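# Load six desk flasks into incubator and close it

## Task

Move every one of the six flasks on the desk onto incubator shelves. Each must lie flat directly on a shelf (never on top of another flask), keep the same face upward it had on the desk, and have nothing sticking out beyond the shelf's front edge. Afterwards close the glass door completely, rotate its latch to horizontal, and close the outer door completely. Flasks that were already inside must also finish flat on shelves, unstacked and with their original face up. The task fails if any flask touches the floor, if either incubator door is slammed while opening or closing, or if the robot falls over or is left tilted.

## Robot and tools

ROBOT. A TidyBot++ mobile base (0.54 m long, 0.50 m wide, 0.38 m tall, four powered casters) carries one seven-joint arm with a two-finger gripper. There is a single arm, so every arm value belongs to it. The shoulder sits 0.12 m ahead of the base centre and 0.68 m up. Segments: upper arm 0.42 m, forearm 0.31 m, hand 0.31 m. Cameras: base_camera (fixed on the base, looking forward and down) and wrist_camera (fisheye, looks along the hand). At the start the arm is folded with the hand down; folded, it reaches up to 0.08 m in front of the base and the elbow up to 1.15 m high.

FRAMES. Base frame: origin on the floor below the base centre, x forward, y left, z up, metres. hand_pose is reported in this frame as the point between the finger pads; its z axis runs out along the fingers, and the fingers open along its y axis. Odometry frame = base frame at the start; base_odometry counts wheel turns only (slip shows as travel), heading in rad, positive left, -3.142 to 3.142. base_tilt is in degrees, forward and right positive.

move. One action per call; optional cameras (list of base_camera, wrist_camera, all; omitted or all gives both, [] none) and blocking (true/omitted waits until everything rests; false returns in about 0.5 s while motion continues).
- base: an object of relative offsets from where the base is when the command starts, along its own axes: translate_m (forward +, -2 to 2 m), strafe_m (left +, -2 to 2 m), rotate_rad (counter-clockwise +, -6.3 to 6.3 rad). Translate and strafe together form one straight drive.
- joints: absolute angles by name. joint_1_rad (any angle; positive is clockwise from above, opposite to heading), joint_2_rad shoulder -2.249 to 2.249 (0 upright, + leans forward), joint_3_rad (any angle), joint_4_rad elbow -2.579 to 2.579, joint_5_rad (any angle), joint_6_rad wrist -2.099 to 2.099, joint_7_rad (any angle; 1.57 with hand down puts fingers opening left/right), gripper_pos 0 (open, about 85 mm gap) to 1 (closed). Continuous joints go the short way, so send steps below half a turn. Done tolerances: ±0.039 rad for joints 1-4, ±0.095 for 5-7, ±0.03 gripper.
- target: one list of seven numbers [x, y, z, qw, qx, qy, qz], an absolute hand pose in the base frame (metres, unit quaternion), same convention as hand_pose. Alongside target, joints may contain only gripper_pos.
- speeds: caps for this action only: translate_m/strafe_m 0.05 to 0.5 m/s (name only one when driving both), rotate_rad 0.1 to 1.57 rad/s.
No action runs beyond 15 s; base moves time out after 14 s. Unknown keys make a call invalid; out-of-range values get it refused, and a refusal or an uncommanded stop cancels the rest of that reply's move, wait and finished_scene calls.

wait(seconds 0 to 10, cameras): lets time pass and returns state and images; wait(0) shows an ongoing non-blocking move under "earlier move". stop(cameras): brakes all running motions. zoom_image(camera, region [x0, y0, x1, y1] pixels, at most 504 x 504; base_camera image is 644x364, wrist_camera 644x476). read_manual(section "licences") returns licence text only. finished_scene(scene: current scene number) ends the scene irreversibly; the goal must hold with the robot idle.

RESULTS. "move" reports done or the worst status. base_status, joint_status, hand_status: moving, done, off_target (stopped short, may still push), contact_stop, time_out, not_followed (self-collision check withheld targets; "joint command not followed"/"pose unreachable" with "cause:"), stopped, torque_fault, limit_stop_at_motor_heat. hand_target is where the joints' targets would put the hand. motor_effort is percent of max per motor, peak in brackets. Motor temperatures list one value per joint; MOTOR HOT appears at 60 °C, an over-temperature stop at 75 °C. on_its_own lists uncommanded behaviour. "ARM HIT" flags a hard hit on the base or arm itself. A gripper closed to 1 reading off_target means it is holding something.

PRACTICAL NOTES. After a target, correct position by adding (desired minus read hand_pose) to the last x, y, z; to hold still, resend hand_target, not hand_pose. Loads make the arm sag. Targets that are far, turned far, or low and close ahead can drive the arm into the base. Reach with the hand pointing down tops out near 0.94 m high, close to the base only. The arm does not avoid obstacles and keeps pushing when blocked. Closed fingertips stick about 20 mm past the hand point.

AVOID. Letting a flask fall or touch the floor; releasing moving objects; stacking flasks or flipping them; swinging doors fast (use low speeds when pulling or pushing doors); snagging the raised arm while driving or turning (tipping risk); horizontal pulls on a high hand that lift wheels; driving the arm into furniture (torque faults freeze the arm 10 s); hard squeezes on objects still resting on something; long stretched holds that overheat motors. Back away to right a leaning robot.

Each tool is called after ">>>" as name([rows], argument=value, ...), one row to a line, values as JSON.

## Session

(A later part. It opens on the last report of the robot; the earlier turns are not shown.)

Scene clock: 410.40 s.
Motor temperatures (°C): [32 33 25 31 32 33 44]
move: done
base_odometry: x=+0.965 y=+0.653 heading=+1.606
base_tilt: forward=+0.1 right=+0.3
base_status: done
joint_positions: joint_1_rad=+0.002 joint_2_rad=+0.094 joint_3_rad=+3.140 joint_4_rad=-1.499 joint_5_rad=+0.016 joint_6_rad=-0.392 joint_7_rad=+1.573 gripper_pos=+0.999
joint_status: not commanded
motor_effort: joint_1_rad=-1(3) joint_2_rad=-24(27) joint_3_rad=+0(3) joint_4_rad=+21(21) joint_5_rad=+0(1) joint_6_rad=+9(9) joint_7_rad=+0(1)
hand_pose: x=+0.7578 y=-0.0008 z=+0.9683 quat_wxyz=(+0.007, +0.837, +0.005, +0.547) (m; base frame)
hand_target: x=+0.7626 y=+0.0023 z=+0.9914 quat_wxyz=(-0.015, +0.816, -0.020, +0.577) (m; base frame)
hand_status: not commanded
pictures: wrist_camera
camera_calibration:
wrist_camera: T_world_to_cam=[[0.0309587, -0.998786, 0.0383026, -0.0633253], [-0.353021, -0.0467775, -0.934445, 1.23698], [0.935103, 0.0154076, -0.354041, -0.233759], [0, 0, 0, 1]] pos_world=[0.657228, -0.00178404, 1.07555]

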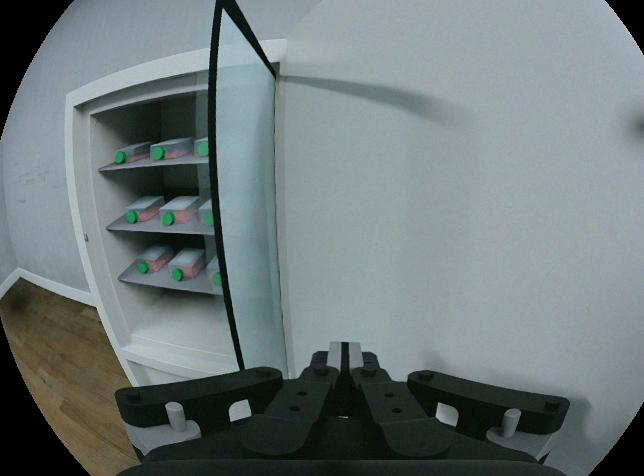

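>>> move(base={"translate_m": 0.008, "strafe_m": 0.091}, speeds={"strafe_m": 0.13}, cameras=["wrist_camera"])

>>> move(base={"translate_m": 0.038, "strafe_m": 0.14}, speeds={"strafe_m": 0.14}, cameras=["wrist_camera"])

Scene clock: 412.17 s.
Motor temperatures (°C): [32 33 25 31 32 33 44]
move: done
base_odometry: x=+0.874 y=+0.658 heading=+1.606
base_tilt: forward=+0.0 right=+0.4
base_status: done
joint_positions: joint_1_rad=+0.002 joint_2_rad=+0.072 joint_3_rad=+3.141 joint_4_rad=-1.522 joint_5_rad=+0.016 joint_6_rad=-0.392 joint_7_rad=+1.573 gripper_pos=+0.999
joint_status: not commanded
motor_effort: joint_1_rad=-1(7) joint_2_rad=-20(25) joint_3_rad=-1(5) joint_4_rad=+25(28) joint_5_rad=-1(2) joint_6_rad=+14(19) joint_7_rad=+0(1)
hand_pose: x=+0.7483 y=-0.0016 z=+0.9686 quat_wxyz=(+0.008, +0.838, +0.005, +0.546) (m; base frame)
hand_target: x=+0.7626 y=+0.0023 z=+0.9914 quat_wxyz=(-0.015, +0.816, -0.020, +0.577) (m; base frame)
hand_status: not commanded
pictures: wrist_camera
camera_calibration:
wrist_camera: T_world_to_cam=[[0.0296359, -0.998824, 0.0383754, -0.062869], [-0.353886, -0.0463902, -0.934137, 1.23418], [0.934819, 0.0141035, -0.354845, -0.223898], [0, 0, 0, 1]] pos_world=[0.647926, -0.00238361, 1.07585]

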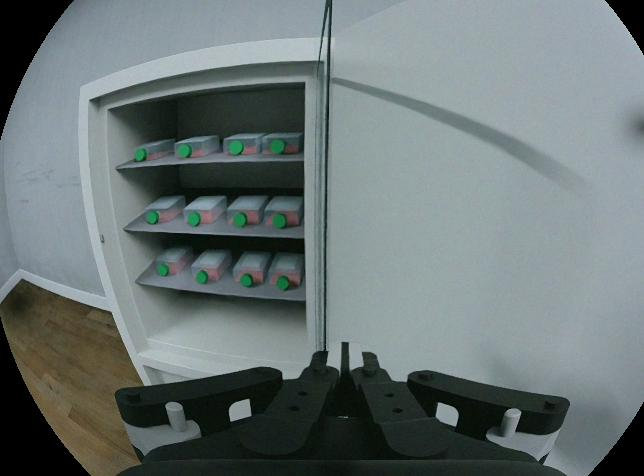

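Scene clock: 414.33 s.
Motor temperatures (°C): [32 33 25 31 32 33 44]
move: done
base_odometry: x=+0.733 y=+0.691 heading=+1.606
base_tilt: forward=+0.1 right=+0.3
base_status: done
joint_positions: joint_1_rad=+0.005 joint_2_rad=+0.096 joint_3_rad=+3.144 joint_4_rad=-1.501 joint_5_rad=+0.015 joint_6_rad=-0.334 joint_7_rad=+1.573 gripper_pos=+0.999
joint_status: not commanded
motor_effort: joint_1_rad=+0(10) joint_2_rad=-25(27) joint_3_rad=+0(12) joint_4_rad=+20(37) joint_5_rad=-1(3) joint_6_rad=+9(31) joint_7_rad=+0(2)
hand_pose: x=+0.7650 y=-0.0049 z=+0.9825 quat_wxyz=(+0.009, +0.822, +0.002, +0.569) (m; base frame)
hand_target: x=+0.7626 y=+0.0023 z=+0.9914 quat_wxyz=(-0.015, +0.816, -0.020, +0.577) (m; base frame)
hand_status: not commanded
pictures: wrist_camera
camera_calibration:
wrist_camera: T_world_to_cam=[[0.0225764, -0.998983, 0.0390323, -0.0624765], [-0.302734, -0.0440404, -0.952057, 1.23151], [0.952808, 0.00967766, -0.30342, -0.298795], [0, 0, 0, 1]] pos_world=[0.658923, -0.0052853, 1.08424]

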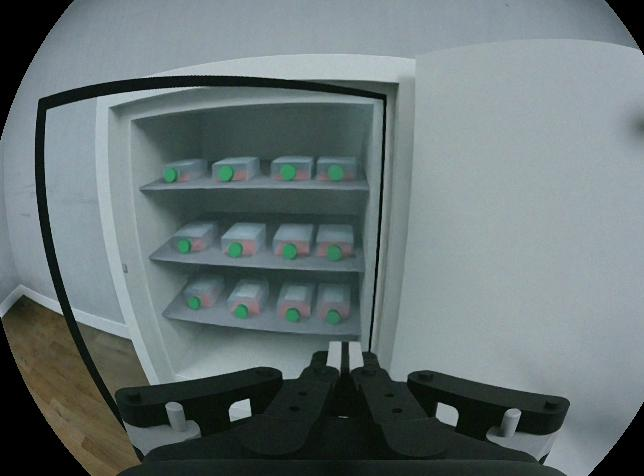

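>>> move(base={"translate_m": 0.065, "strafe_m": 0.115}, speeds={"strafe_m": 0.12}, cameras=["wrist_camera"])

Scene clock: 416.50 s.
Motor temperatures (°C): [32 33 25 31 32 33 44]
move: done
base_odometry: x=+0.615 y=+0.752 heading=+1.606
base_tilt: forward=+0.0 right=+0.3
base_status: done
joint_positions: joint_1_rad=+0.001 joint_2_rad=+0.094 joint_3_rad=+3.144 joint_4_rad=-1.501 joint_5_rad=+0.015 joint_6_rad=-0.334 joint_7_rad=+1.573 gripper_pos=+0.999
joint_status: not commanded
motor_effort: joint_1_rad=+0(3) joint_2_rad=-25(27) joint_3_rad=+0(2) joint_4_rad=+21(21) joint_5_rad=+0(1) joint_6_rad=+9(10) joint_7_rad=+1(1)
hand_pose: x=+0.7644 y=-0.0024 z=+0.9838 quat_wxyz=(+0.008, +0.822, +0.004, +0.570) (m; base frame)
hand_target: x=+0.7626 y=+0.0023 z=+0.9914 quat_wxyz=(-0.015, +0.816, -0.020, +0.577) (m; base frame)
hand_status: not commanded
pictures: wrist_camera
camera_calibration:
wrist_camera: T_world_to_cam=[[0.0263864, -0.998888, 0.0390654, -0.0629479], [-0.300684, -0.0452, -0.952652, 1.2317], [0.953359, 0.0133907, -0.301542, -0.300117], [0, 0, 0, 1]] pos_world=[0.658132, -0.00318641, 1.08534]

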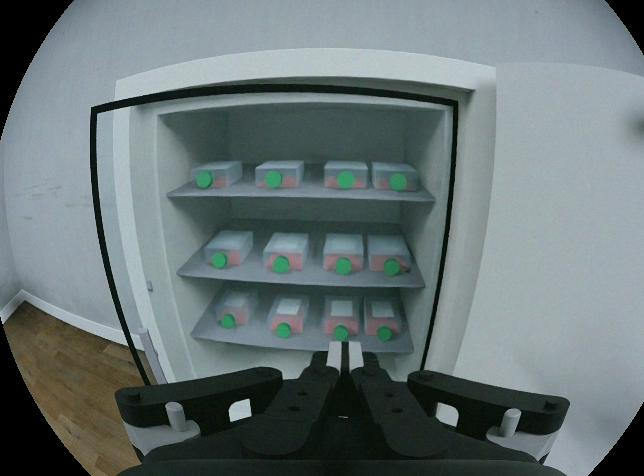

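>>> wait(seconds=0.2, cameras=["wrist_camera"])

>>> zoom_image(camera="wrist_camera", region=[60, 60, 480, 420])

Scene clock: 417.27 s.
Motor temperatures (°C): [32 33 25 31 32 33 44]
base_odometry: x=+0.615 y=+0.752 heading=+1.606
base_tilt: forward=+0.1 right=+0.3
base_status: done
joint_positions: joint_1_rad=+0.001 joint_2_rad=+0.094 joint_3_rad=+3.144 joint_4_rad=-1.501 joint_5_rad=+0.015 joint_6_rad=-0.334 joint_7_rad=+1.573 gripper_pos=+0.999
joint_status: not commanded
motor_effort: joint_1_rad=-1(3) joint_2_rad=-25(27) joint_3_rad=+0(2) joint_4_rad=+21(21) joint_5_rad=-1(1) joint_6_rad=+9(10) joint_7_rad=+0(1)
hand_pose: x=+0.7644 y=-0.0024 z=+0.9838 quat_wxyz=(+0.008, +0.822, +0.004, +0.570) (m; base frame)
hand_target: x=+0.7626 y=+0.0023 z=+0.9914 quat_wxyz=(-0.015, +0.816, -0.020, +0.577) (m; base frame)
hand_status: not commanded
wait: 0.20 s; at rest from the start
pictures: wrist_camera
camera_calibration:
wrist_camera: T_world_to_cam=[[0.0263864, -0.998888, 0.0390654, -0.0629479], [-0.300684, -0.0452, -0.952652, 1.2317], [0.953359, 0.0133907, -0.301542, -0.300117], [0, 0, 0, 1]] pos_world=[0.658132, -0.00318641, 1.08534]

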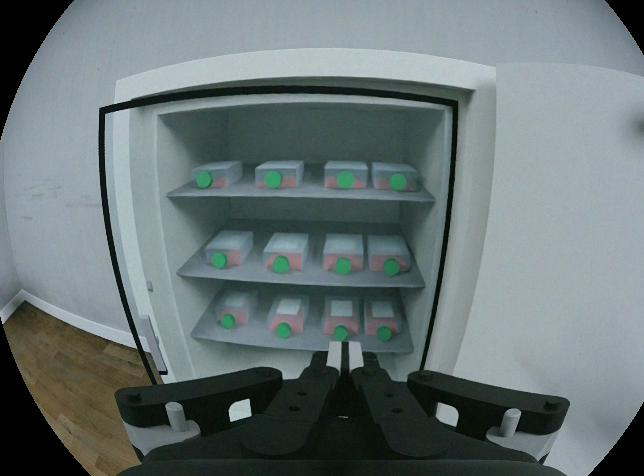

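Scaled by 1.200.

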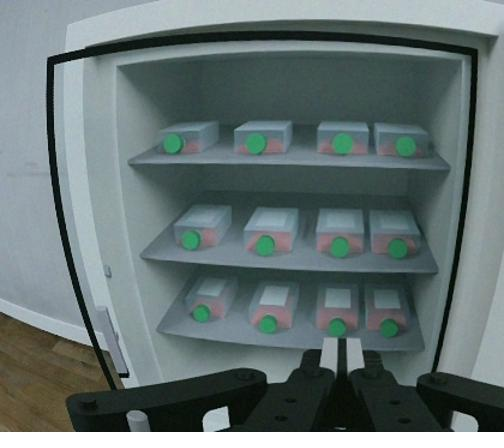

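>>> move(base={"translate_m": 0.25, "strafe_m": 0.14}, speeds={"translate_m": 0.25}, cameras=["all"])

Scene clock: 419.47 s.
Motor temperatures (°C): [32 33 25 31 32 33 44]
move: done
base_odometry: x=+0.466 y=+0.997 heading=+1.607
base_tilt: forward=+0.0 right=+0.2
base_status: done
joint_positions: joint_1_rad=+0.001 joint_2_rad=+0.094 joint_3_rad=+3.144 joint_4_rad=-1.501 joint_5_rad=+0.015 joint_6_rad=-0.334 joint_7_rad=+1.573 gripper_pos=+0.999
joint_status: not commanded
motor_effort: joint_1_rad=-1(2) joint_2_rad=-25(28) joint_3_rad=+0(1) joint_4_rad=+21(21) joint_5_rad=-1(1) joint_6_rad=+9(10) joint_7_rad=+0(1)
hand_pose: x=+0.7642 y=-0.0023 z=+0.9843 quat_wxyz=(+0.008, +0.822, +0.004, +0.570) (m; base frame)
hand_target: x=+0.7626 y=+0.0023 z=+0.9914 quat_wxyz=(-0.015, +0.816, -0.020, +0.577) (m; base frame)
hand_status: not commanded
pictures: base_camera, wrist_camera
camera_calibration:
wrist_camera: T_world_to_cam=[[0.0264514, -0.998887, 0.0390553, -0.0628837], [-0.299957, -0.0451997, -0.952881, 1.23167], [0.953586, 0.0134901, -0.300819, -0.300675], [0, 0, 0, 1]] pos_world=[0.65783, -0.00308654, 1.08564]

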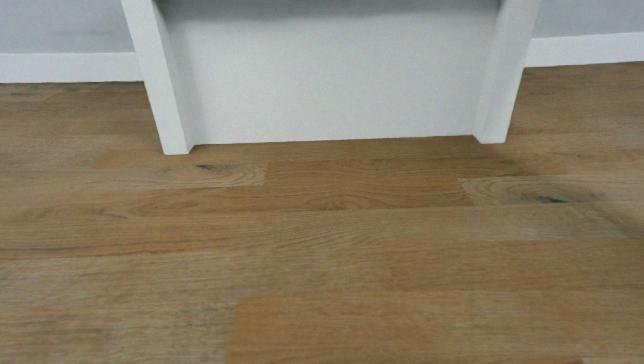

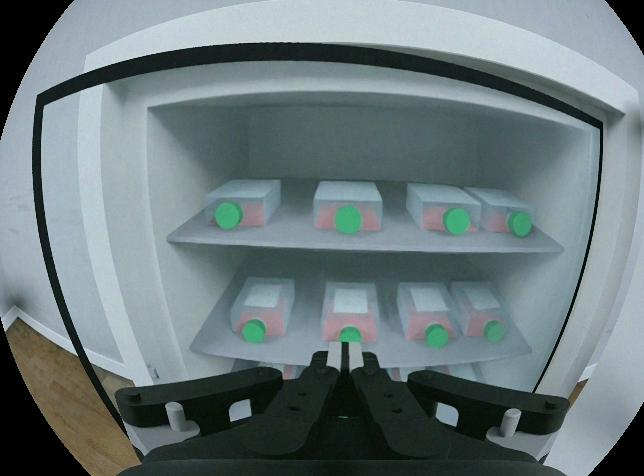

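>>> move(base={"translate_m": 0.13}, speeds={"translate_m": 0.1}, cameras=["wrist_camera"])

Scene clock: 421.53 s.
Motor temperatures (°C): [32 33 25 31 32 33 44]
move: done
base_odometry: x=+0.461 y=+1.127 heading=+1.607
base_tilt: forward=+0.0 right=+0.3
base_status: done
joint_positions: joint_1_rad=+0.001 joint_2_rad=+0.092 joint_3_rad=+3.144 joint_4_rad=-1.502 joint_5_rad=+0.015 joint_6_rad=-0.335 joint_7_rad=+1.573 gripper_pos=+0.999
joint_status: not commanded
motor_effort: joint_1_rad=-1(1) joint_2_rad=-25(27) joint_3_rad=+0(2) joint_4_rad=+21(25) joint_5_rad=+0(1) joint_6_rad=+9(14) joint_7_rad=+0(1)
hand_pose: x=+0.7635 y=-0.0023 z=+0.9843 quat_wxyz=(+0.008, +0.822, +0.004, +0.570) (m; base frame)
hand_target: x=+0.7626 y=+0.0023 z=+0.9914 quat_wxyz=(-0.015, +0.816, -0.020, +0.577) (m; base frame)
hand_status: not commanded
pictures: wrist_camera
camera_calibration:
wrist_camera: T_world_to_cam=[[0.0264596, -0.998887, 0.0390473, -0.0628657], [-0.300168, -0.0451974, -0.952815, 1.23162], [0.953519, 0.0134904, -0.30103, -0.299705], [0, 0, 0, 1]] pos_world=[0.657131, -0.00308655, 1.08574]

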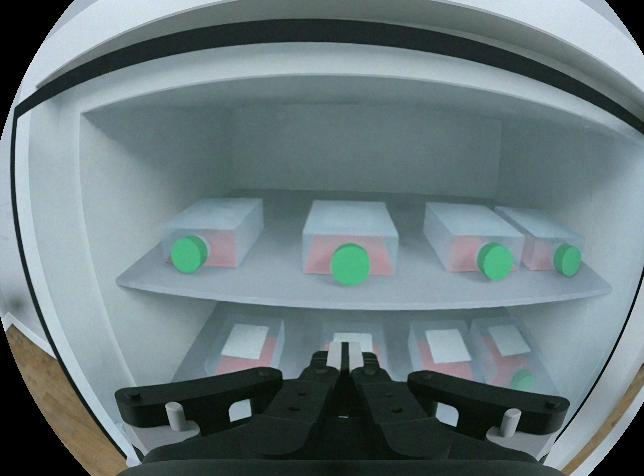

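>>> move(base={"translate_m": 0.05}, speeds={"translate_m": 0.06}, cameras=["wrist_camera"])

>>> move(base={"translate_m": 0.02}, speeds={"translate_m": 0.05}, cameras=["wrist_camera"])

Scene clock: 423.07 s.
Motor temperatures (°C): [32 33 25 31 32 33 44]
move: done
base_odometry: x=+0.459 y=+1.177 heading=+1.607
base_tilt: forward=+0.0 right=+0.3
base_status: done
joint_positions: joint_1_rad=+0.001 joint_2_rad=+0.092 joint_3_rad=+3.144 joint_4_rad=-1.502 joint_5_rad=+0.015 joint_6_rad=-0.335 joint_7_rad=+1.573 gripper_pos=+0.999
joint_status: not commanded
motor_effort: joint_1_rad=+0(2) joint_2_rad=-25(28) joint_3_rad=+0(1) joint_4_rad=+20(21) joint_5_rad=-1(1) joint_6_rad=+9(10) joint_7_rad=+1(1)
hand_pose: x=+0.7635 y=-0.0023 z=+0.9843 quat_wxyz=(+0.008, +0.822, +0.004, +0.570) (m; base frame)
hand_target: x=+0.7626 y=+0.0023 z=+0.9914 quat_wxyz=(-0.015, +0.816, -0.020, +0.577) (m; base frame)
hand_status: not commanded
pictures: wrist_camera
camera_calibration:
wrist_camera: T_world_to_cam=[[0.0264596, -0.998887, 0.0390473, -0.0628657], [-0.300168, -0.0451974, -0.952815, 1.23162], [0.953519, 0.0134904, -0.30103, -0.299705], [0, 0, 0, 1]] pos_world=[0.657131, -0.00308655, 1.08574]

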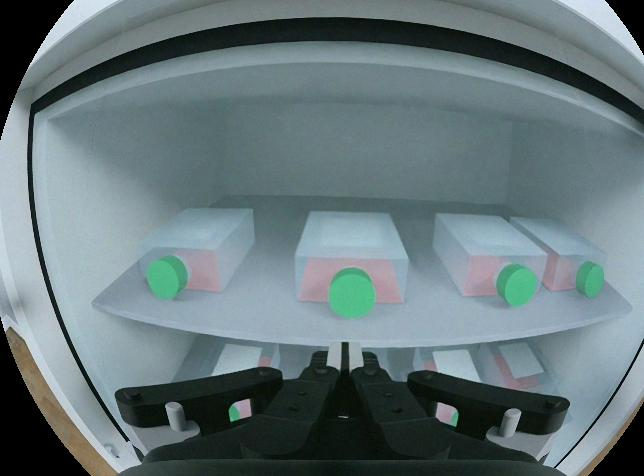

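Scene clock: 423.93 s.
Motor temperatures (°C): [32 33 25 31 32 33 44]
move: done
base_odometry: x=+0.458 y=+1.197 heading=+1.608
base_tilt: forward=+0.0 right=+0.4
base_status: done
joint_positions: joint_1_rad=+0.001 joint_2_rad=+0.089 joint_3_rad=+3.144 joint_4_rad=-1.502 joint_5_rad=+0.015 joint_6_rad=-0.335 joint_7_rad=+1.573 gripper_pos=+0.999
joint_status: not commanded
motor_effort: joint_1_rad=+0(1) joint_2_rad=-25(27) joint_3_rad=+1(1) joint_4_rad=+20(21) joint_5_rad=-1(1) joint_6_rad=+9(10) joint_7_rad=-1(1)
hand_pose: x=+0.7627 y=-0.0023 z=+0.9859 quat_wxyz=(+0.008, +0.821, +0.004, +0.571) (m; base frame)
hand_target: x=+0.7626 y=+0.0023 z=+0.9914 quat_wxyz=(-0.015, +0.816, -0.020, +0.577) (m; base frame)
hand_status: not commanded
pictures: wrist_camera
camera_calibration:
wrist_camera: T_world_to_cam=[[0.0263604, -0.998887, 0.0391135, -0.0629006], [-0.297756, -0.0451967, -0.953571, 1.23189], [0.954278, 0.0134902, -0.298616, -0.301444], [0, 0, 0, 1]] pos_world=[0.656122, -0.00308655, 1.08714]

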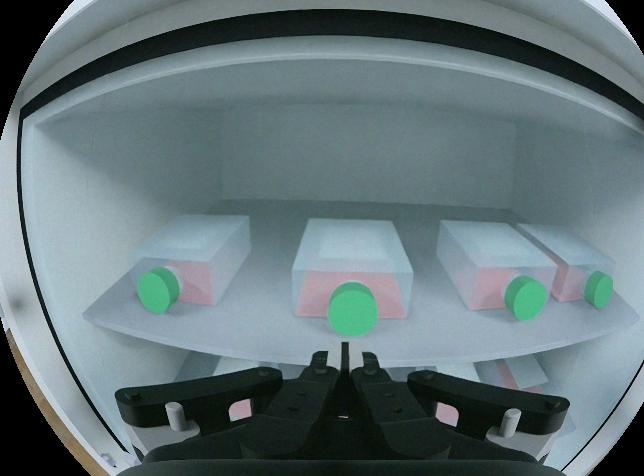

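>>> move(base={"translate_m": 0.02}, speeds={"translate_m": 0.05}, cameras=["all"])

Scene clock: 424.90 s.
Motor temperatures (°C): [32 33 25 31 32 33 44]
move: done
base_odometry: x=+0.458 y=+1.217 heading=+1.608
base_tilt: forward=+0.0 right=+0.4
base_status: done
joint_positions: joint_1_rad=+0.001 joint_2_rad=+0.049 joint_3_rad=+3.144 joint_4_rad=-1.538 joint_5_rad=+0.015 joint_6_rad=-0.345 joint_7_rad=+1.573 gripper_pos=+0.999
joint_status: not commanded
motor_effort: joint_1_rad=-2(3) joint_2_rad=-16(25) joint_3_rad=-1(2) joint_4_rad=+26(29) joint_5_rad=-1(1) joint_6_rad=+16(20) joint_7_rad=+0(1)
hand_pose: x=+0.7452 y=-0.0025 z=+0.9870 quat_wxyz=(+0.008, +0.823, +0.004, +0.569) (m; base frame)
hand_target: x=+0.7626 y=+0.0023 z=+0.9914 quat_wxyz=(-0.015, +0.816, -0.020, +0.577) (m; base frame)
hand_status: not commanded
pictures: base_camera, wrist_camera
camera_calibration:
wrist_camera: T_world_to_cam=[[0.0262361, -0.9989, 0.0388684, -0.0623694], [-0.303197, -0.0450017, -0.951865, 1.22997], [0.952567, 0.0131884, -0.304044, -0.277755], [0, 0, 0, 1]] pos_world=[0.63914, -0.00328677, 1.08874]

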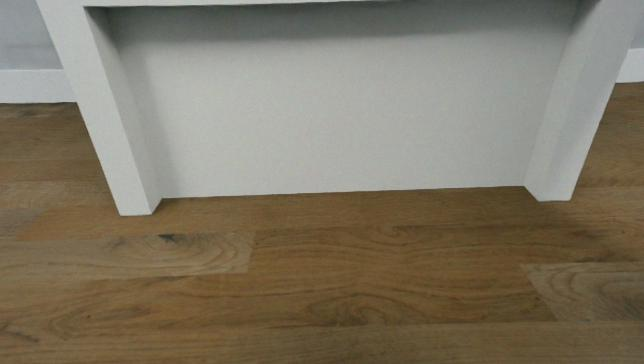

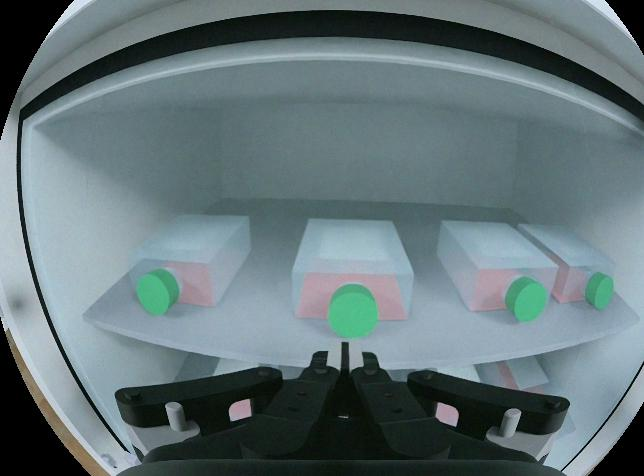

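>>> move(base={"translate_m": -0.2}, speeds={"translate_m": 0.2})

Scene clock: 428.17 s.
Motor temperatures (°C): [32 33 25 31 32 33 44]
move: done
base_odometry: x=+0.465 y=+1.017 heading=+1.608
base_tilt: forward=+0.1 right=+0.3
base_status: done
joint_positions: joint_1_rad=+0.001 joint_2_rad=+0.089 joint_3_rad=+3.144 joint_4_rad=-1.506 joint_5_rad=+0.015 joint_6_rad=-0.339 joint_7_rad=+1.573 gripper_pos=+0.999
joint_status: not commanded
motor_effort: joint_1_rad=+0(3) joint_2_rad=-25(29) joint_3_rad=+0(2) joint_4_rad=+21(26) joint_5_rad=-1(1) joint_6_rad=+9(17) joint_7_rad=+0(1)
hand_pose: x=+0.7619 y=-0.0022 z=+0.9828 quat_wxyz=(+0.008, +0.823, +0.004, +0.568) (m; base frame)
hand_target: x=+0.7626 y=+0.0023 z=+0.9914 quat_wxyz=(-0.015, +0.816, -0.020, +0.577) (m; base frame)
hand_status: not commanded
pictures: base_camera, wrist_camera
camera_calibration:
wrist_camera: T_world_to_cam=[[0.0267366, -0.998886, 0.038894, -0.0628136], [-0.30459, -0.0451982, -0.951411, 1.23172], [0.952108, 0.0135908, -0.305459, -0.293242], [0, 0, 0, 1]] pos_world=[0.656047, -0.00308667, 1.08474]

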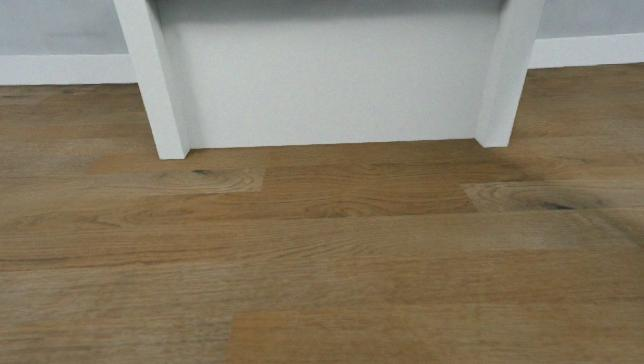

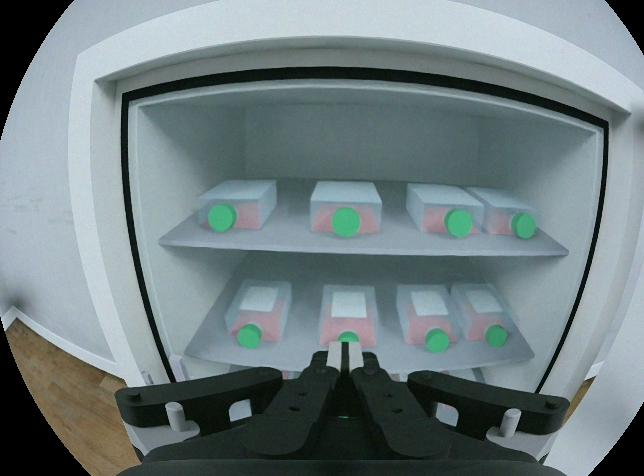

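>>> move(joints={"joint_2_rad": 0.03, "joint_4_rad": -1.833, "joint_6_rad": -0.14})

>>> zoom_image(camera="wrist_camera", region=[60, 220, 300, 420])

Scene clock: 429.90 s.
Motor temperatures (°C): [32 33 25 31 32 33 44]
move: done
base_odometry: x=+0.465 y=+1.017 heading=+1.608
base_tilt: forward=+0.0 right=+0.4
base_status: not commanded
joint_positions: joint_1_rad=+0.001 joint_2_rad=+0.047 joint_3_rad=+3.144 joint_4_rad=-1.820 joint_5_rad=+0.015 joint_6_rad=-0.220 joint_7_rad=+1.573 gripper_pos=+0.999
joint_status: all done
motor_effort: joint_1_rad=+0(1) joint_2_rad=-22(26) joint_3_rad=+0(1) joint_4_rad=+19(21) joint_5_rad=-1(1) joint_6_rad=+9(11) joint_7_rad=+0(1)
hand_pose: x=+0.7101 y=-0.0016 z=+0.8562 quat_wxyz=(+0.006, +0.864, +0.005, +0.503) (m; base frame)
hand_target: x=+0.7153 y=+0.0023 z=+0.8814 quat_wxyz=(-0.014, +0.842, -0.021, +0.539) (m; base frame)
hand_status: not commanded
pictures: base_camera, wrist_camera
camera_calibration:
wrist_camera: T_world_to_cam=[[0.0341316, -0.998862, 0.033317, -0.0563134], [-0.447227, -0.0450774, -0.893284, 1.14706], [0.893769, 0.015589, -0.448257, -0.118881], [0, 0, 0, 1]] pos_world=[0.621171, -0.00268956, 0.973237]

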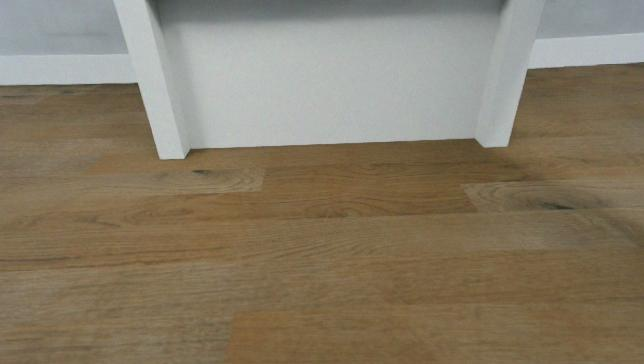

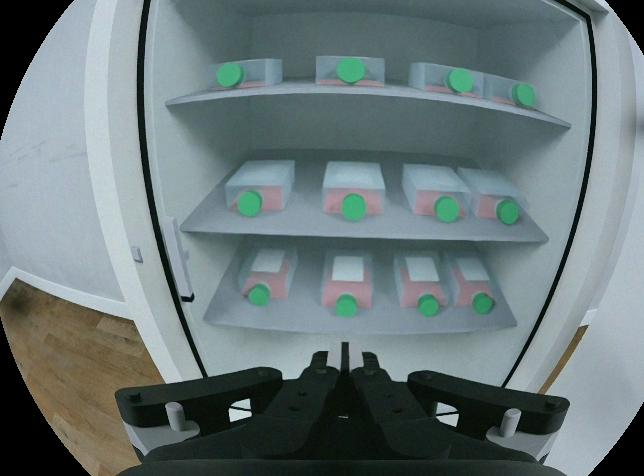

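Scaled by 2.100.

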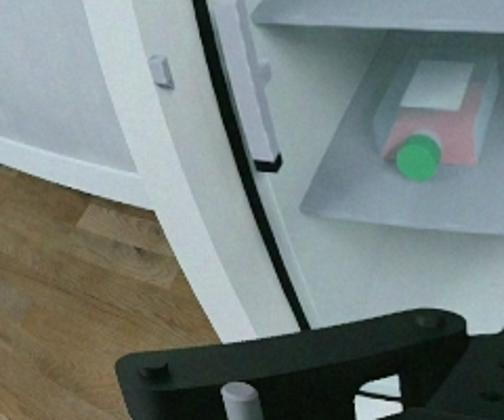

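>>> move(joints={"joint_2_rad": 0.085, "joint_4_rad": -2.065, "joint_6_rad": 0.23}, cameras=[])

>>> move(base={"translate_m": 0.14, "strafe_m": 0.226}, speeds={"translate_m": 0.2})

>>> zoom_image(camera="wrist_camera", region=[220, 200, 420, 400])

Scene clock: 433.73 s.
Motor temperatures (°C): [32 33 25 31 32 33 44]
move: done
base_odometry: x=+0.465 y=+1.017 heading=+1.608
base_tilt: forward=+0.1 right=+0.3
base_status: not commanded
joint_positions: joint_1_rad=+0.001 joint_2_rad=+0.085 joint_3_rad=+3.144 joint_4_rad=-2.054 joint_5_rad=+0.015 joint_6_rad=+0.148 joint_7_rad=+1.573 gripper_pos=+0.999
joint_status: all done
motor_effort: joint_1_rad=+0(1) joint_2_rad=-22(24) joint_3_rad=+0(1) joint_4_rad=+18(20) joint_5_rad=-1(1) joint_6_rad=+9(11) joint_7_rad=+1(1)
hand_pose: x=+0.7040 y=+0.0002 z=+0.8052 quat_wxyz=(+0.005, +0.839, +0.006, +0.544) (m; base frame)
hand_target: x=+0.7103 y=+0.0023 z=+0.8225 quat_wxyz=(-0.015, +0.819, -0.020, +0.573) (m; base frame)
hand_status: not commanded
pictures: none
No camera images: "cameras" was empty.

Scene clock: 435.77 s.
Motor temperatures (°C): [32 33 25 31 32 33 44]
move: done
base_odometry: x=+0.234 y=+1.148 heading=+1.608
base_tilt: forward=+0.1 right=+0.3
base_status: done
joint_positions: joint_1_rad=+0.001 joint_2_rad=+0.086 joint_3_rad=+3.144 joint_4_rad=-2.054 joint_5_rad=+0.015 joint_6_rad=+0.152 joint_7_rad=+1.573 gripper_pos=+0.999
joint_status: not commanded
motor_effort: joint_1_rad=+0(4) joint_2_rad=-22(23) joint_3_rad=+0(2) joint_4_rad=+18(19) joint_5_rad=-1(1) joint_6_rad=+9(9) joint_7_rad=+0(1)
hand_pose: x=+0.7046 y=+0.0004 z=+0.8052 quat_wxyz=(+0.004, +0.838, +0.006, +0.545) (m; base frame)
hand_target: x=+0.7103 y=+0.0023 z=+0.8225 quat_wxyz=(-0.015, +0.819, -0.020, +0.573) (m; base frame)
hand_status: not commanded
pictures: base_camera, wrist_camera
camera_calibration:
wrist_camera: T_world_to_cam=[[0.0361026, -0.998741, 0.0348219, -0.0550032], [-0.356154, -0.0454153, -0.933323, 1.06719], [0.93373, 0.0212935, -0.357345, -0.238175], [0, 0, 0, 1]] pos_world=[0.604461, -0.00139558, 0.91284]

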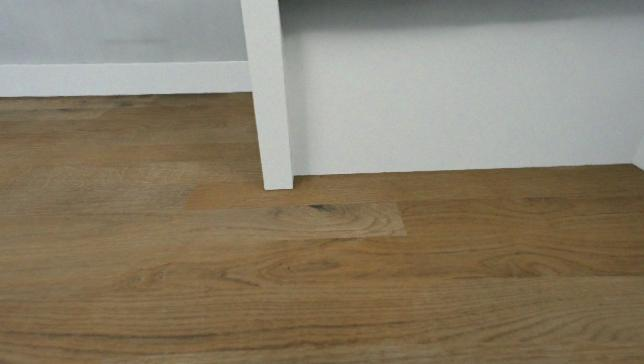

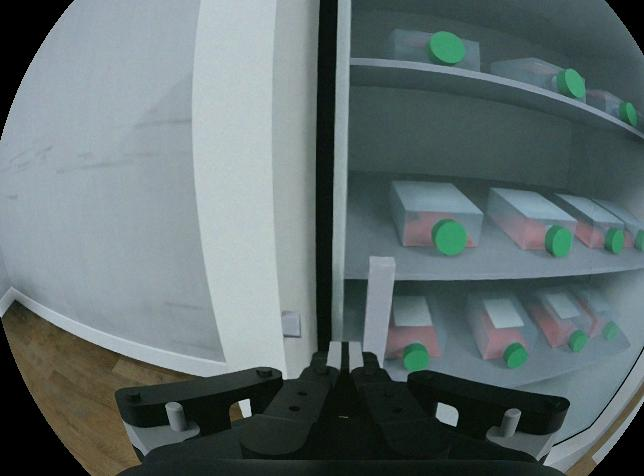

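Scaled by 2.520.

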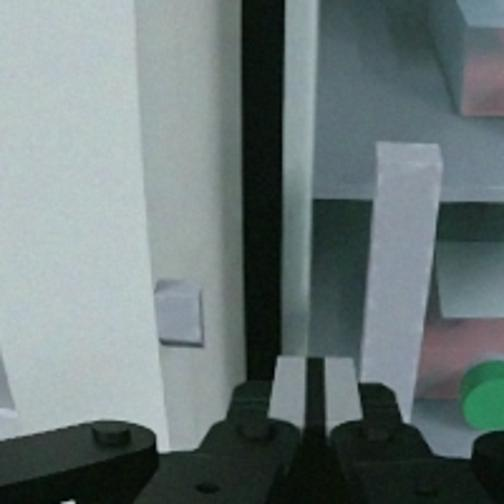

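>>> move(base={"translate_m": 0.082}, speeds={"translate_m": 0.1}, cameras=["wrist_camera"])

>>> zoom_image(camera="wrist_camera", region=[220, 240, 460, 400])

Scene clock: 438.50 s.
Motor temperatures (°C): [32 33 25 31 32 33 44]
move: done
base_odometry: x=+0.230 y=+1.230 heading=+1.608
base_tilt: forward=+0.0 right=+0.4
base_status: done
joint_positions: joint_1_rad=+0.001 joint_2_rad=+0.090 joint_3_rad=+3.144 joint_4_rad=-2.055 joint_5_rad=+0.015 joint_6_rad=+0.153 joint_7_rad=+1.573 gripper_pos=+0.999
joint_status: not commanded
motor_effort: joint_1_rad=-1(2) joint_2_rad=-22(24) joint_3_rad=+0(1) joint_4_rad=+18(19) joint_5_rad=-1(1) joint_6_rad=+9(10) joint_7_rad=+0(1)
hand_pose: x=+0.7049 y=+0.0004 z=+0.8033 quat_wxyz=(+0.004, +0.839, +0.006, +0.544) (m; base frame)
hand_target: x=+0.7103 y=+0.0023 z=+0.8225 quat_wxyz=(-0.015, +0.819, -0.020, +0.573) (m; base frame)
hand_status: not commanded
pictures: wrist_camera
camera_calibration:
wrist_camera: T_world_to_cam=[[0.0361924, -0.998741, 0.0347232, -0.0549305], [-0.358631, -0.0454119, -0.932374, 1.06646], [0.932777, 0.021292, -0.359824, -0.236516], [0, 0, 0, 1]] pos_world=[0.60507, -0.00139559, 0.91114]

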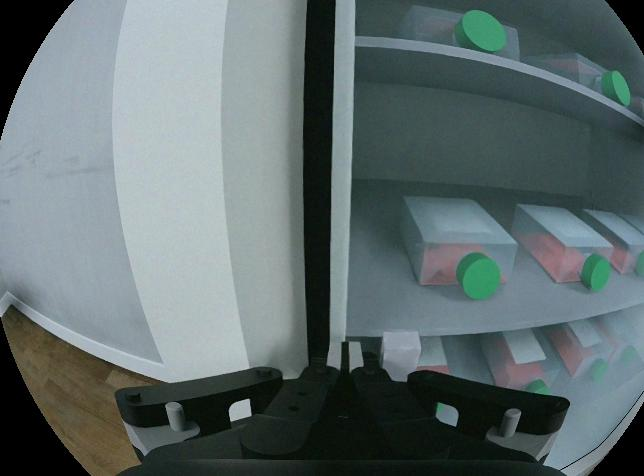

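Scaled by 2.100.

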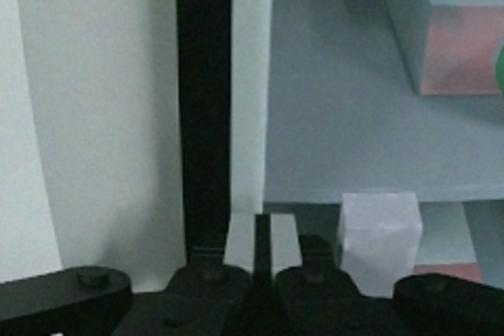

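>>> move(base={"translate_m": 0.012}, speeds={"translate_m": 0.05}, cameras=["wrist_camera"])

>>> zoom_image(camera="wrist_camera", region=[220, 240, 460, 400])

Scene clock: 439.47 s.
Motor temperatures (°C): [32 33 25 31 32 33 44]
move: done
base_odometry: x=+0.230 y=+1.242 heading=+1.609
base_tilt: forward=+0.1 right=+0.2
base_status: done
joint_positions: joint_1_rad=+0.001 joint_2_rad=+0.092 joint_3_rad=+3.144 joint_4_rad=-2.055 joint_5_rad=+0.015 joint_6_rad=+0.154 joint_7_rad=+1.573 gripper_pos=+0.999
joint_status: not commanded
motor_effort: joint_1_rad=+0(1) joint_2_rad=-22(24) joint_3_rad=+0(1) joint_4_rad=+18(19) joint_5_rad=+0(1) joint_6_rad=+9(9) joint_7_rad=+0(1)
hand_pose: x=+0.7052 y=+0.0004 z=+0.8021 quat_wxyz=(+0.004, +0.840, +0.006, +0.543) (m; base frame)
hand_target: x=+0.7103 y=+0.0023 z=+0.8225 quat_wxyz=(-0.015, +0.819, -0.020, +0.573) (m; base frame)
hand_status: not commanded
pictures: wrist_camera
camera_calibration:
wrist_camera: T_world_to_cam=[[0.0363474, -0.998739, 0.0346247, -0.0549184], [-0.360254, -0.0454131, -0.931748, 1.06612], [0.932146, 0.021393, -0.361451, -0.235484], [0, 0, 0, 1]] pos_world=[0.605576, -0.00139571, 0.91014]

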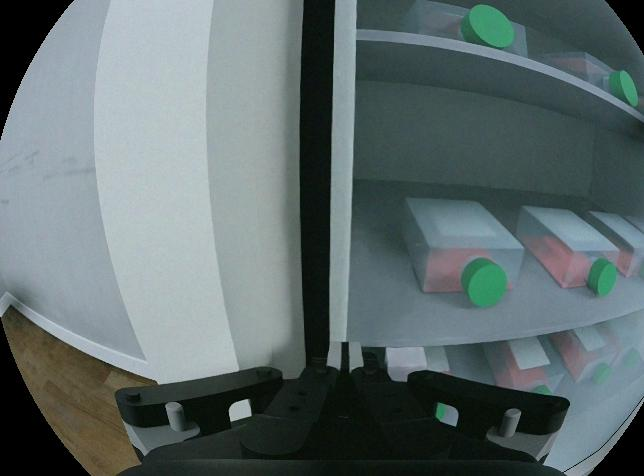

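Scaled by 2.100.

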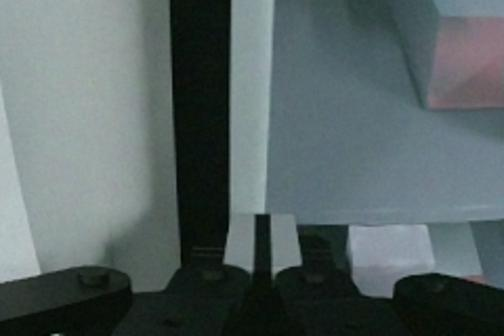

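>>> move(base={"strafe_m": -0.035}, speeds={"strafe_m": 0.06}, cameras=["wrist_camera"])

>>> zoom_image(camera="wrist_camera", region=[220, 240, 460, 400])

Scene clock: 440.73 s.
Motor temperatures (°C): [32 33 25 31 32 33 44]
move: done
base_odometry: x=+0.265 y=+1.244 heading=+1.609
base_tilt: forward=+0.2 right=+0.3
base_status: done
joint_positions: joint_1_rad=-0.009 joint_2_rad=+0.092 joint_3_rad=+3.135 joint_4_rad=-2.055 joint_5_rad=+0.015 joint_6_rad=+0.155 joint_7_rad=+1.573 gripper_pos=+0.999
joint_status: not commanded
motor_effort: joint_1_rad=+1(3) joint_2_rad=-22(23) joint_3_rad=+2(5) joint_4_rad=+17(18) joint_5_rad=-1(1) joint_6_rad=+9(9) joint_7_rad=+1(1)
hand_pose: x=+0.7052 y=+0.0115 z=+0.8025 quat_wxyz=(-0.001, +0.839, +0.014, +0.544) (m; base frame)
hand_target: x=+0.7103 y=+0.0023 z=+0.8225 quat_wxyz=(-0.015, +0.819, -0.020, +0.573) (m; base frame)
hand_status: not commanded
pictures: wrist_camera
camera_calibration:
wrist_camera: T_world_to_cam=[[0.0553289, -0.997893, 0.0338955, -0.0566729], [-0.357843, -0.0515104, -0.93236, 1.06591], [0.932141, 0.0394572, -0.359939, -0.236965], [0, 0, 0, 1]] pos_world=[0.605449, 0.00770185, 0.910437]

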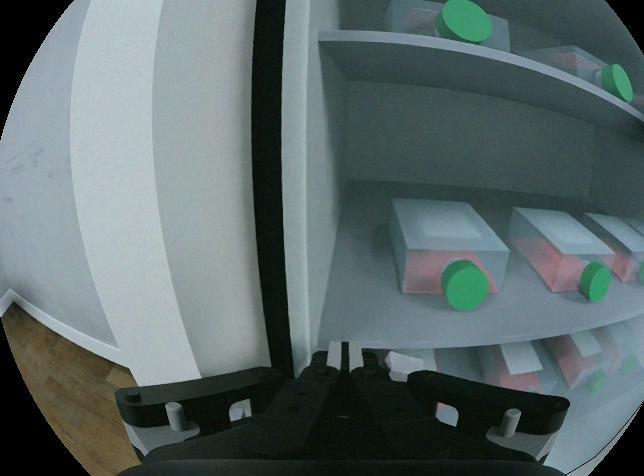

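Scaled by 2.100.

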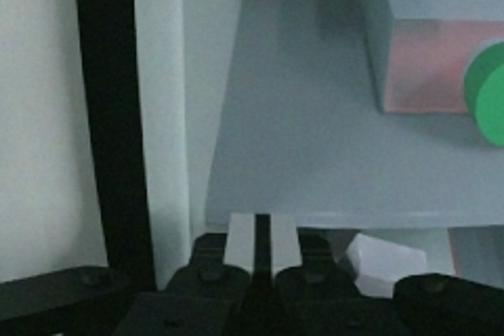

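>>> move(base={"strafe_m": -0.03}, speeds={"strafe_m": 0.06}, cameras=["wrist_camera"])

>>> zoom_image(camera="wrist_camera", region=[220, 240, 460, 400])

Scene clock: 441.87 s.
Motor temperatures (°C): [32 33 25 31 32 33 44]
move: done
base_odometry: x=+0.295 y=+1.245 heading=+1.609
base_tilt: forward=+0.0 right=+0.3
base_status: done
joint_positions: joint_1_rad=-0.008 joint_2_rad=+0.092 joint_3_rad=+3.134 joint_4_rad=-2.055 joint_5_rad=+0.015 joint_6_rad=+0.155 joint_7_rad=+1.573 gripper_pos=+0.999
joint_status: not commanded
motor_effort: joint_1_rad=+0(4) joint_2_rad=-22(22) joint_3_rad=+1(5) joint_4_rad=+18(18) joint_5_rad=-1(1) joint_6_rad=+9(9) joint_7_rad=+0(1)
hand_pose: x=+0.7052 y=+0.0114 z=+0.8025 quat_wxyz=(-0.001, +0.839, +0.014, +0.544) (m; base frame)
hand_target: x=+0.7103 y=+0.0023 z=+0.8225 quat_wxyz=(-0.015, +0.819, -0.020, +0.573) (m; base frame)
hand_status: not commanded
pictures: wrist_camera
camera_calibration:
wrist_camera: T_world_to_cam=[[0.0551982, -0.997902, 0.033846, -0.0566485], [-0.357766, -0.0514137, -0.932395, 1.06589], [0.932178, 0.0393576, -0.359854, -0.237061], [0, 0, 0, 1]] pos_world=[0.605448, 0.00760166, 0.910437]

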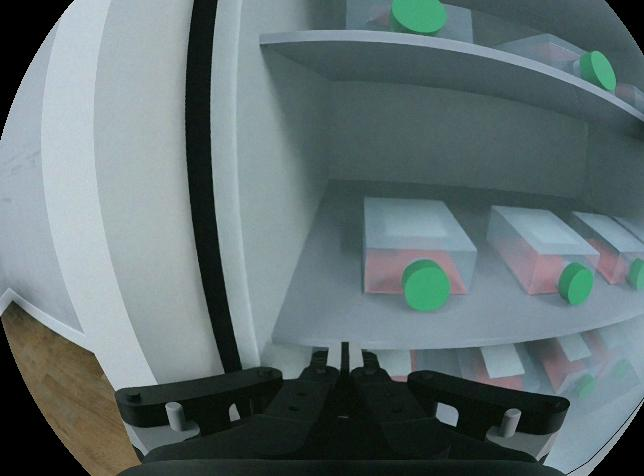

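Scaled by 2.100.

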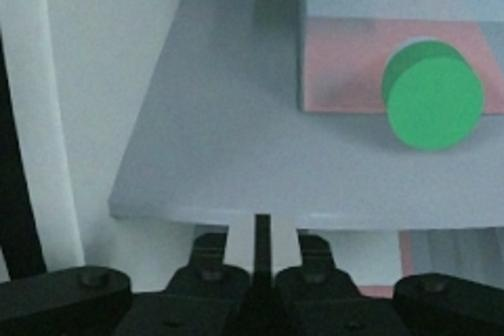

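>>> move(joints={"joint_2_rad": 0.106, "joint_4_rad": -2.126, "joint_6_rad": 0.301}, cameras=["wrist_camera"])

>>> zoom_image(camera="wrist_camera", region=[160, 240, 400, 400])

Scene clock: 443.07 s.
Motor temperatures (°C): [32 33 25 31 32 33 44]
move: done
base_odometry: x=+0.295 y=+1.245 heading=+1.609
base_tilt: forward=+0.1 right=+0.3
base_status: not commanded
joint_positions: joint_1_rad=-0.008 joint_2_rad=+0.103 joint_3_rad=+3.134 joint_4_rad=-2.114 joint_5_rad=+0.015 joint_6_rad=+0.226 joint_7_rad=+1.573 gripper_pos=+0.999
joint_status: all done
motor_effort: joint_1_rad=-1(1) joint_2_rad=-22(23) joint_3_rad=+0(1) joint_4_rad=+18(19) joint_5_rad=-1(1) joint_6_rad=+9(10) joint_7_rad=+0(1)
hand_pose: x=+0.6972 y=+0.0116 z=+0.7840 quat_wxyz=(-0.002, +0.839, +0.014, +0.544) (m; base frame)
hand_target: x=+0.7029 y=+0.0023 z=+0.7974 quat_wxyz=(-0.015, +0.822, -0.020, +0.569) (m; base frame)
hand_status: not commanded
pictures: wrist_camera
camera_calibration:
wrist_camera: T_world_to_cam=[[0.0560538, -0.997879, 0.0330931, -0.0553145], [-0.357319, -0.0509995, -0.932589, 1.04555], [0.932299, 0.0404503, -0.35942, -0.236677], [0, 0, 0, 1]] pos_world=[0.59735, 0.0076991, 0.891834]

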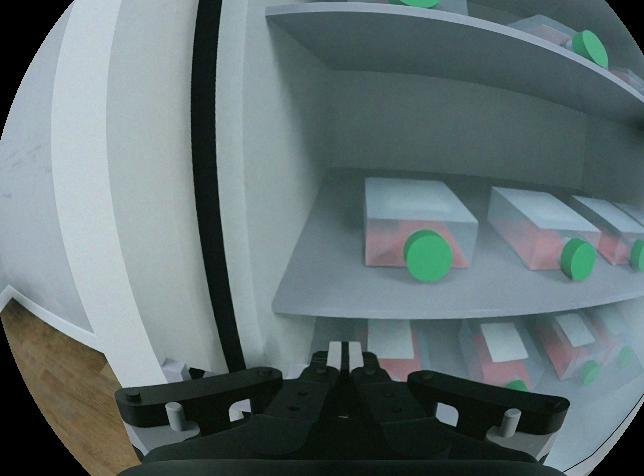

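Scaled by 2.100.

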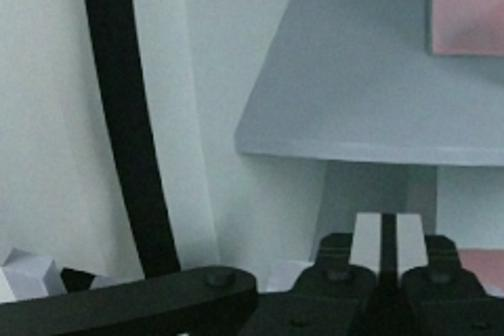

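>>> move(base={"strafe_m": -0.018}, speeds={"strafe_m": 0.05}, cameras=["wrist_camera"])

>>> zoom_image(camera="wrist_camera", region=[120, 300, 360, 420])

Scene clock: 444.03 s.
Motor temperatures (°C): [32 33 25 31 32 33 44]
move: done
base_odometry: x=+0.313 y=+1.246 heading=+1.609
base_tilt: forward=+0.2 right=+0.4
base_status: done
joint_positions: joint_1_rad=-0.007 joint_2_rad=+0.103 joint_3_rad=+3.134 joint_4_rad=-2.114 joint_5_rad=+0.015 joint_6_rad=+0.226 joint_7_rad=+1.573 gripper_pos=+0.999
joint_status: not commanded
motor_effort: joint_1_rad=+0(3) joint_2_rad=-22(23) joint_3_rad=+1(2) joint_4_rad=+17(18) joint_5_rad=-1(1) joint_6_rad=+9(9) joint_7_rad=+0(1)
hand_pose: x=+0.6972 y=+0.0106 z=+0.7840 quat_wxyz=(-0.001, +0.839, +0.014, +0.544) (m; base frame)
hand_target: x=+0.7029 y=+0.0023 z=+0.7974 quat_wxyz=(-0.015, +0.822, -0.020, +0.569) (m; base frame)
hand_status: not commanded
pictures: wrist_camera
camera_calibration:
wrist_camera: T_world_to_cam=[[0.0542596, -0.997976, 0.0331574, -0.055197], [-0.357517, -0.0504215, -0.932544, 1.04558], [0.932329, 0.0387452, -0.359529, -0.236543], [0, 0, 0, 1]] pos_world=[0.597343, 0.00679926, 0.891834]

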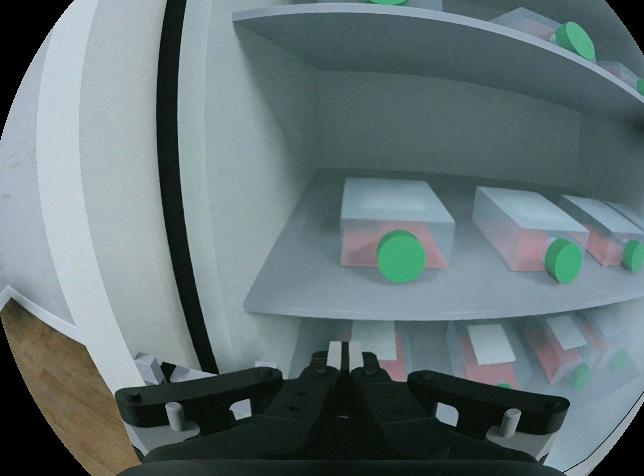

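Scaled by 2.100.

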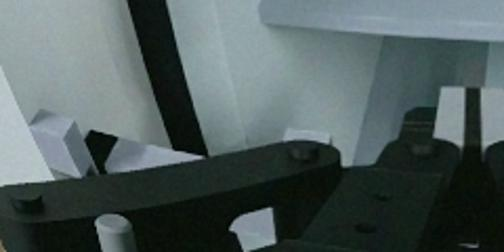

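>>> move(joints={"joint_2_rad": 0.115, "joint_4_rad": -2.15, "joint_6_rad": 0.329}, cameras=["wrist_camera"])

>>> zoom_image(camera="wrist_camera", region=[120, 300, 360, 420])

Scene clock: 444.83 s.
Motor temperatures (°C): [32 33 25 31 32 33 44]
move: done
base_odometry: x=+0.313 y=+1.246 heading=+1.609
base_tilt: forward=+0.0 right=+0.4
base_status: not commanded
joint_positions: joint_1_rad=-0.007 joint_2_rad=+0.110 joint_3_rad=+3.134 joint_4_rad=-2.139 joint_5_rad=+0.015 joint_6_rad=+0.255 joint_7_rad=+1.573 gripper_pos=+0.999
joint_status: all done
motor_effort: joint_1_rad=+0(1) joint_2_rad=-22(23) joint_3_rad=+0(1) joint_4_rad=+17(18) joint_5_rad=-1(1) joint_6_rad=+9(10) joint_7_rad=-1(1)
hand_pose: x=+0.6938 y=+0.0107 z=+0.7750 quat_wxyz=(-0.001, +0.840, +0.014, +0.543) (m; base frame)
hand_target: x=+0.6996 y=+0.0023 z=+0.7875 quat_wxyz=(-0.015, +0.824, -0.020, +0.567) (m; base frame)
hand_status: not commanded
pictures: wrist_camera
camera_calibration:
wrist_camera: T_world_to_cam=[[0.0546874, -0.997966, 0.0327602, -0.0546451], [-0.360136, -0.0503147, -0.931542, 1.03703], [0.931296, 0.0391455, -0.362155, -0.233861], [0, 0, 0, 1]] pos_world=[0.594254, 0.00679846, 0.883133]

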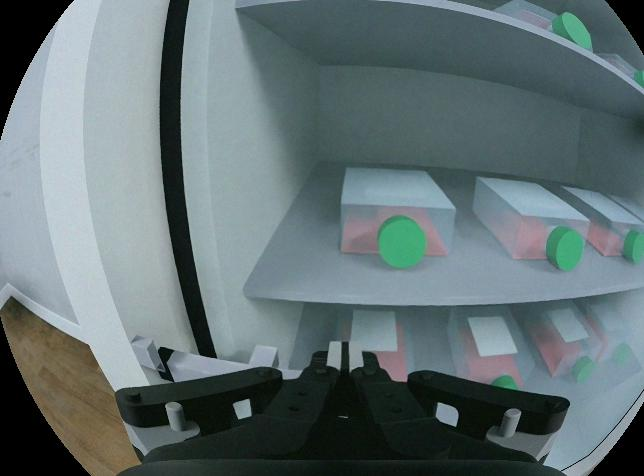

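Scaled by 2.100.

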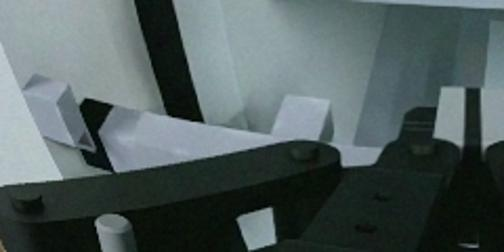

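>>> move(joints={"joint_2_rad": 0.12, "joint_4_rad": -2.163, "joint_6_rad": 0.344}, cameras=["wrist_camera"])

>>> zoom_image(camera="wrist_camera", region=[120, 300, 360, 420])

Scene clock: 446.13 s.
Motor temperatures (°C): [32 33 25 31 32 33 44]
move: done
base_odometry: x=+0.313 y=+1.246 heading=+1.609
base_tilt: forward=+0.1 right=+0.4
base_status: not commanded
joint_positions: joint_1_rad=-0.007 joint_2_rad=+0.112 joint_3_rad=+3.134 joint_4_rad=-2.148 joint_5_rad=+0.015 joint_6_rad=+0.272 joint_7_rad=+1.573 gripper_pos=+0.999
joint_status: all done
motor_effort: joint_1_rad=+0(1) joint_2_rad=-21(22) joint_3_rad=+0(0) joint_4_rad=+17(17) joint_5_rad=-1(1) joint_6_rad=+9(9) joint_7_rad=+0(1)
hand_pose: x=+0.6929 y=+0.0107 z=+0.7738 quat_wxyz=(-0.002, +0.838, +0.014, +0.545) (m; base frame)
hand_target: x=+0.6977 y=+0.0023 z=+0.7821 quat_wxyz=(-0.015, +0.824, -0.020, +0.566) (m; base frame)
hand_status: not commanded
pictures: wrist_camera
camera_calibration:
wrist_camera: T_world_to_cam=[[0.0546971, -0.997965, 0.0327877, -0.0545395], [-0.354604, -0.0501108, -0.933673, 1.03344], [0.933415, 0.0394425, -0.356623, -0.239326], [0, 0, 0, 1]] pos_world=[0.592835, 0.00679748, 0.881332]

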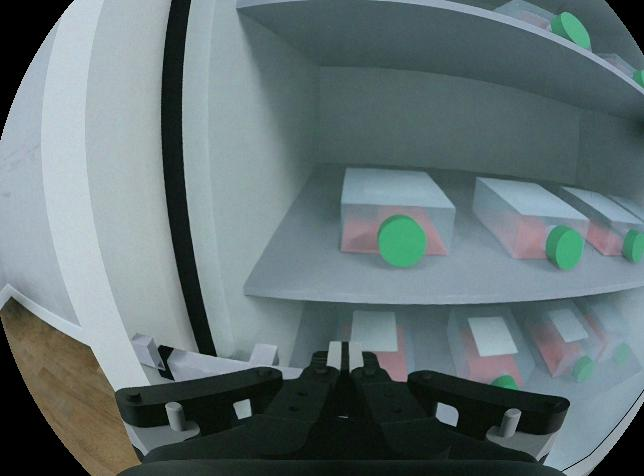

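Scaled by 2.100.

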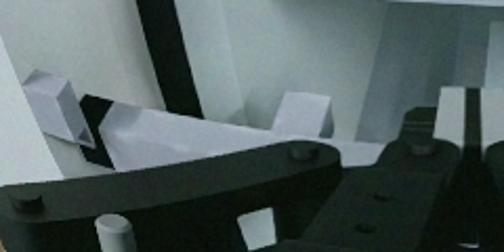

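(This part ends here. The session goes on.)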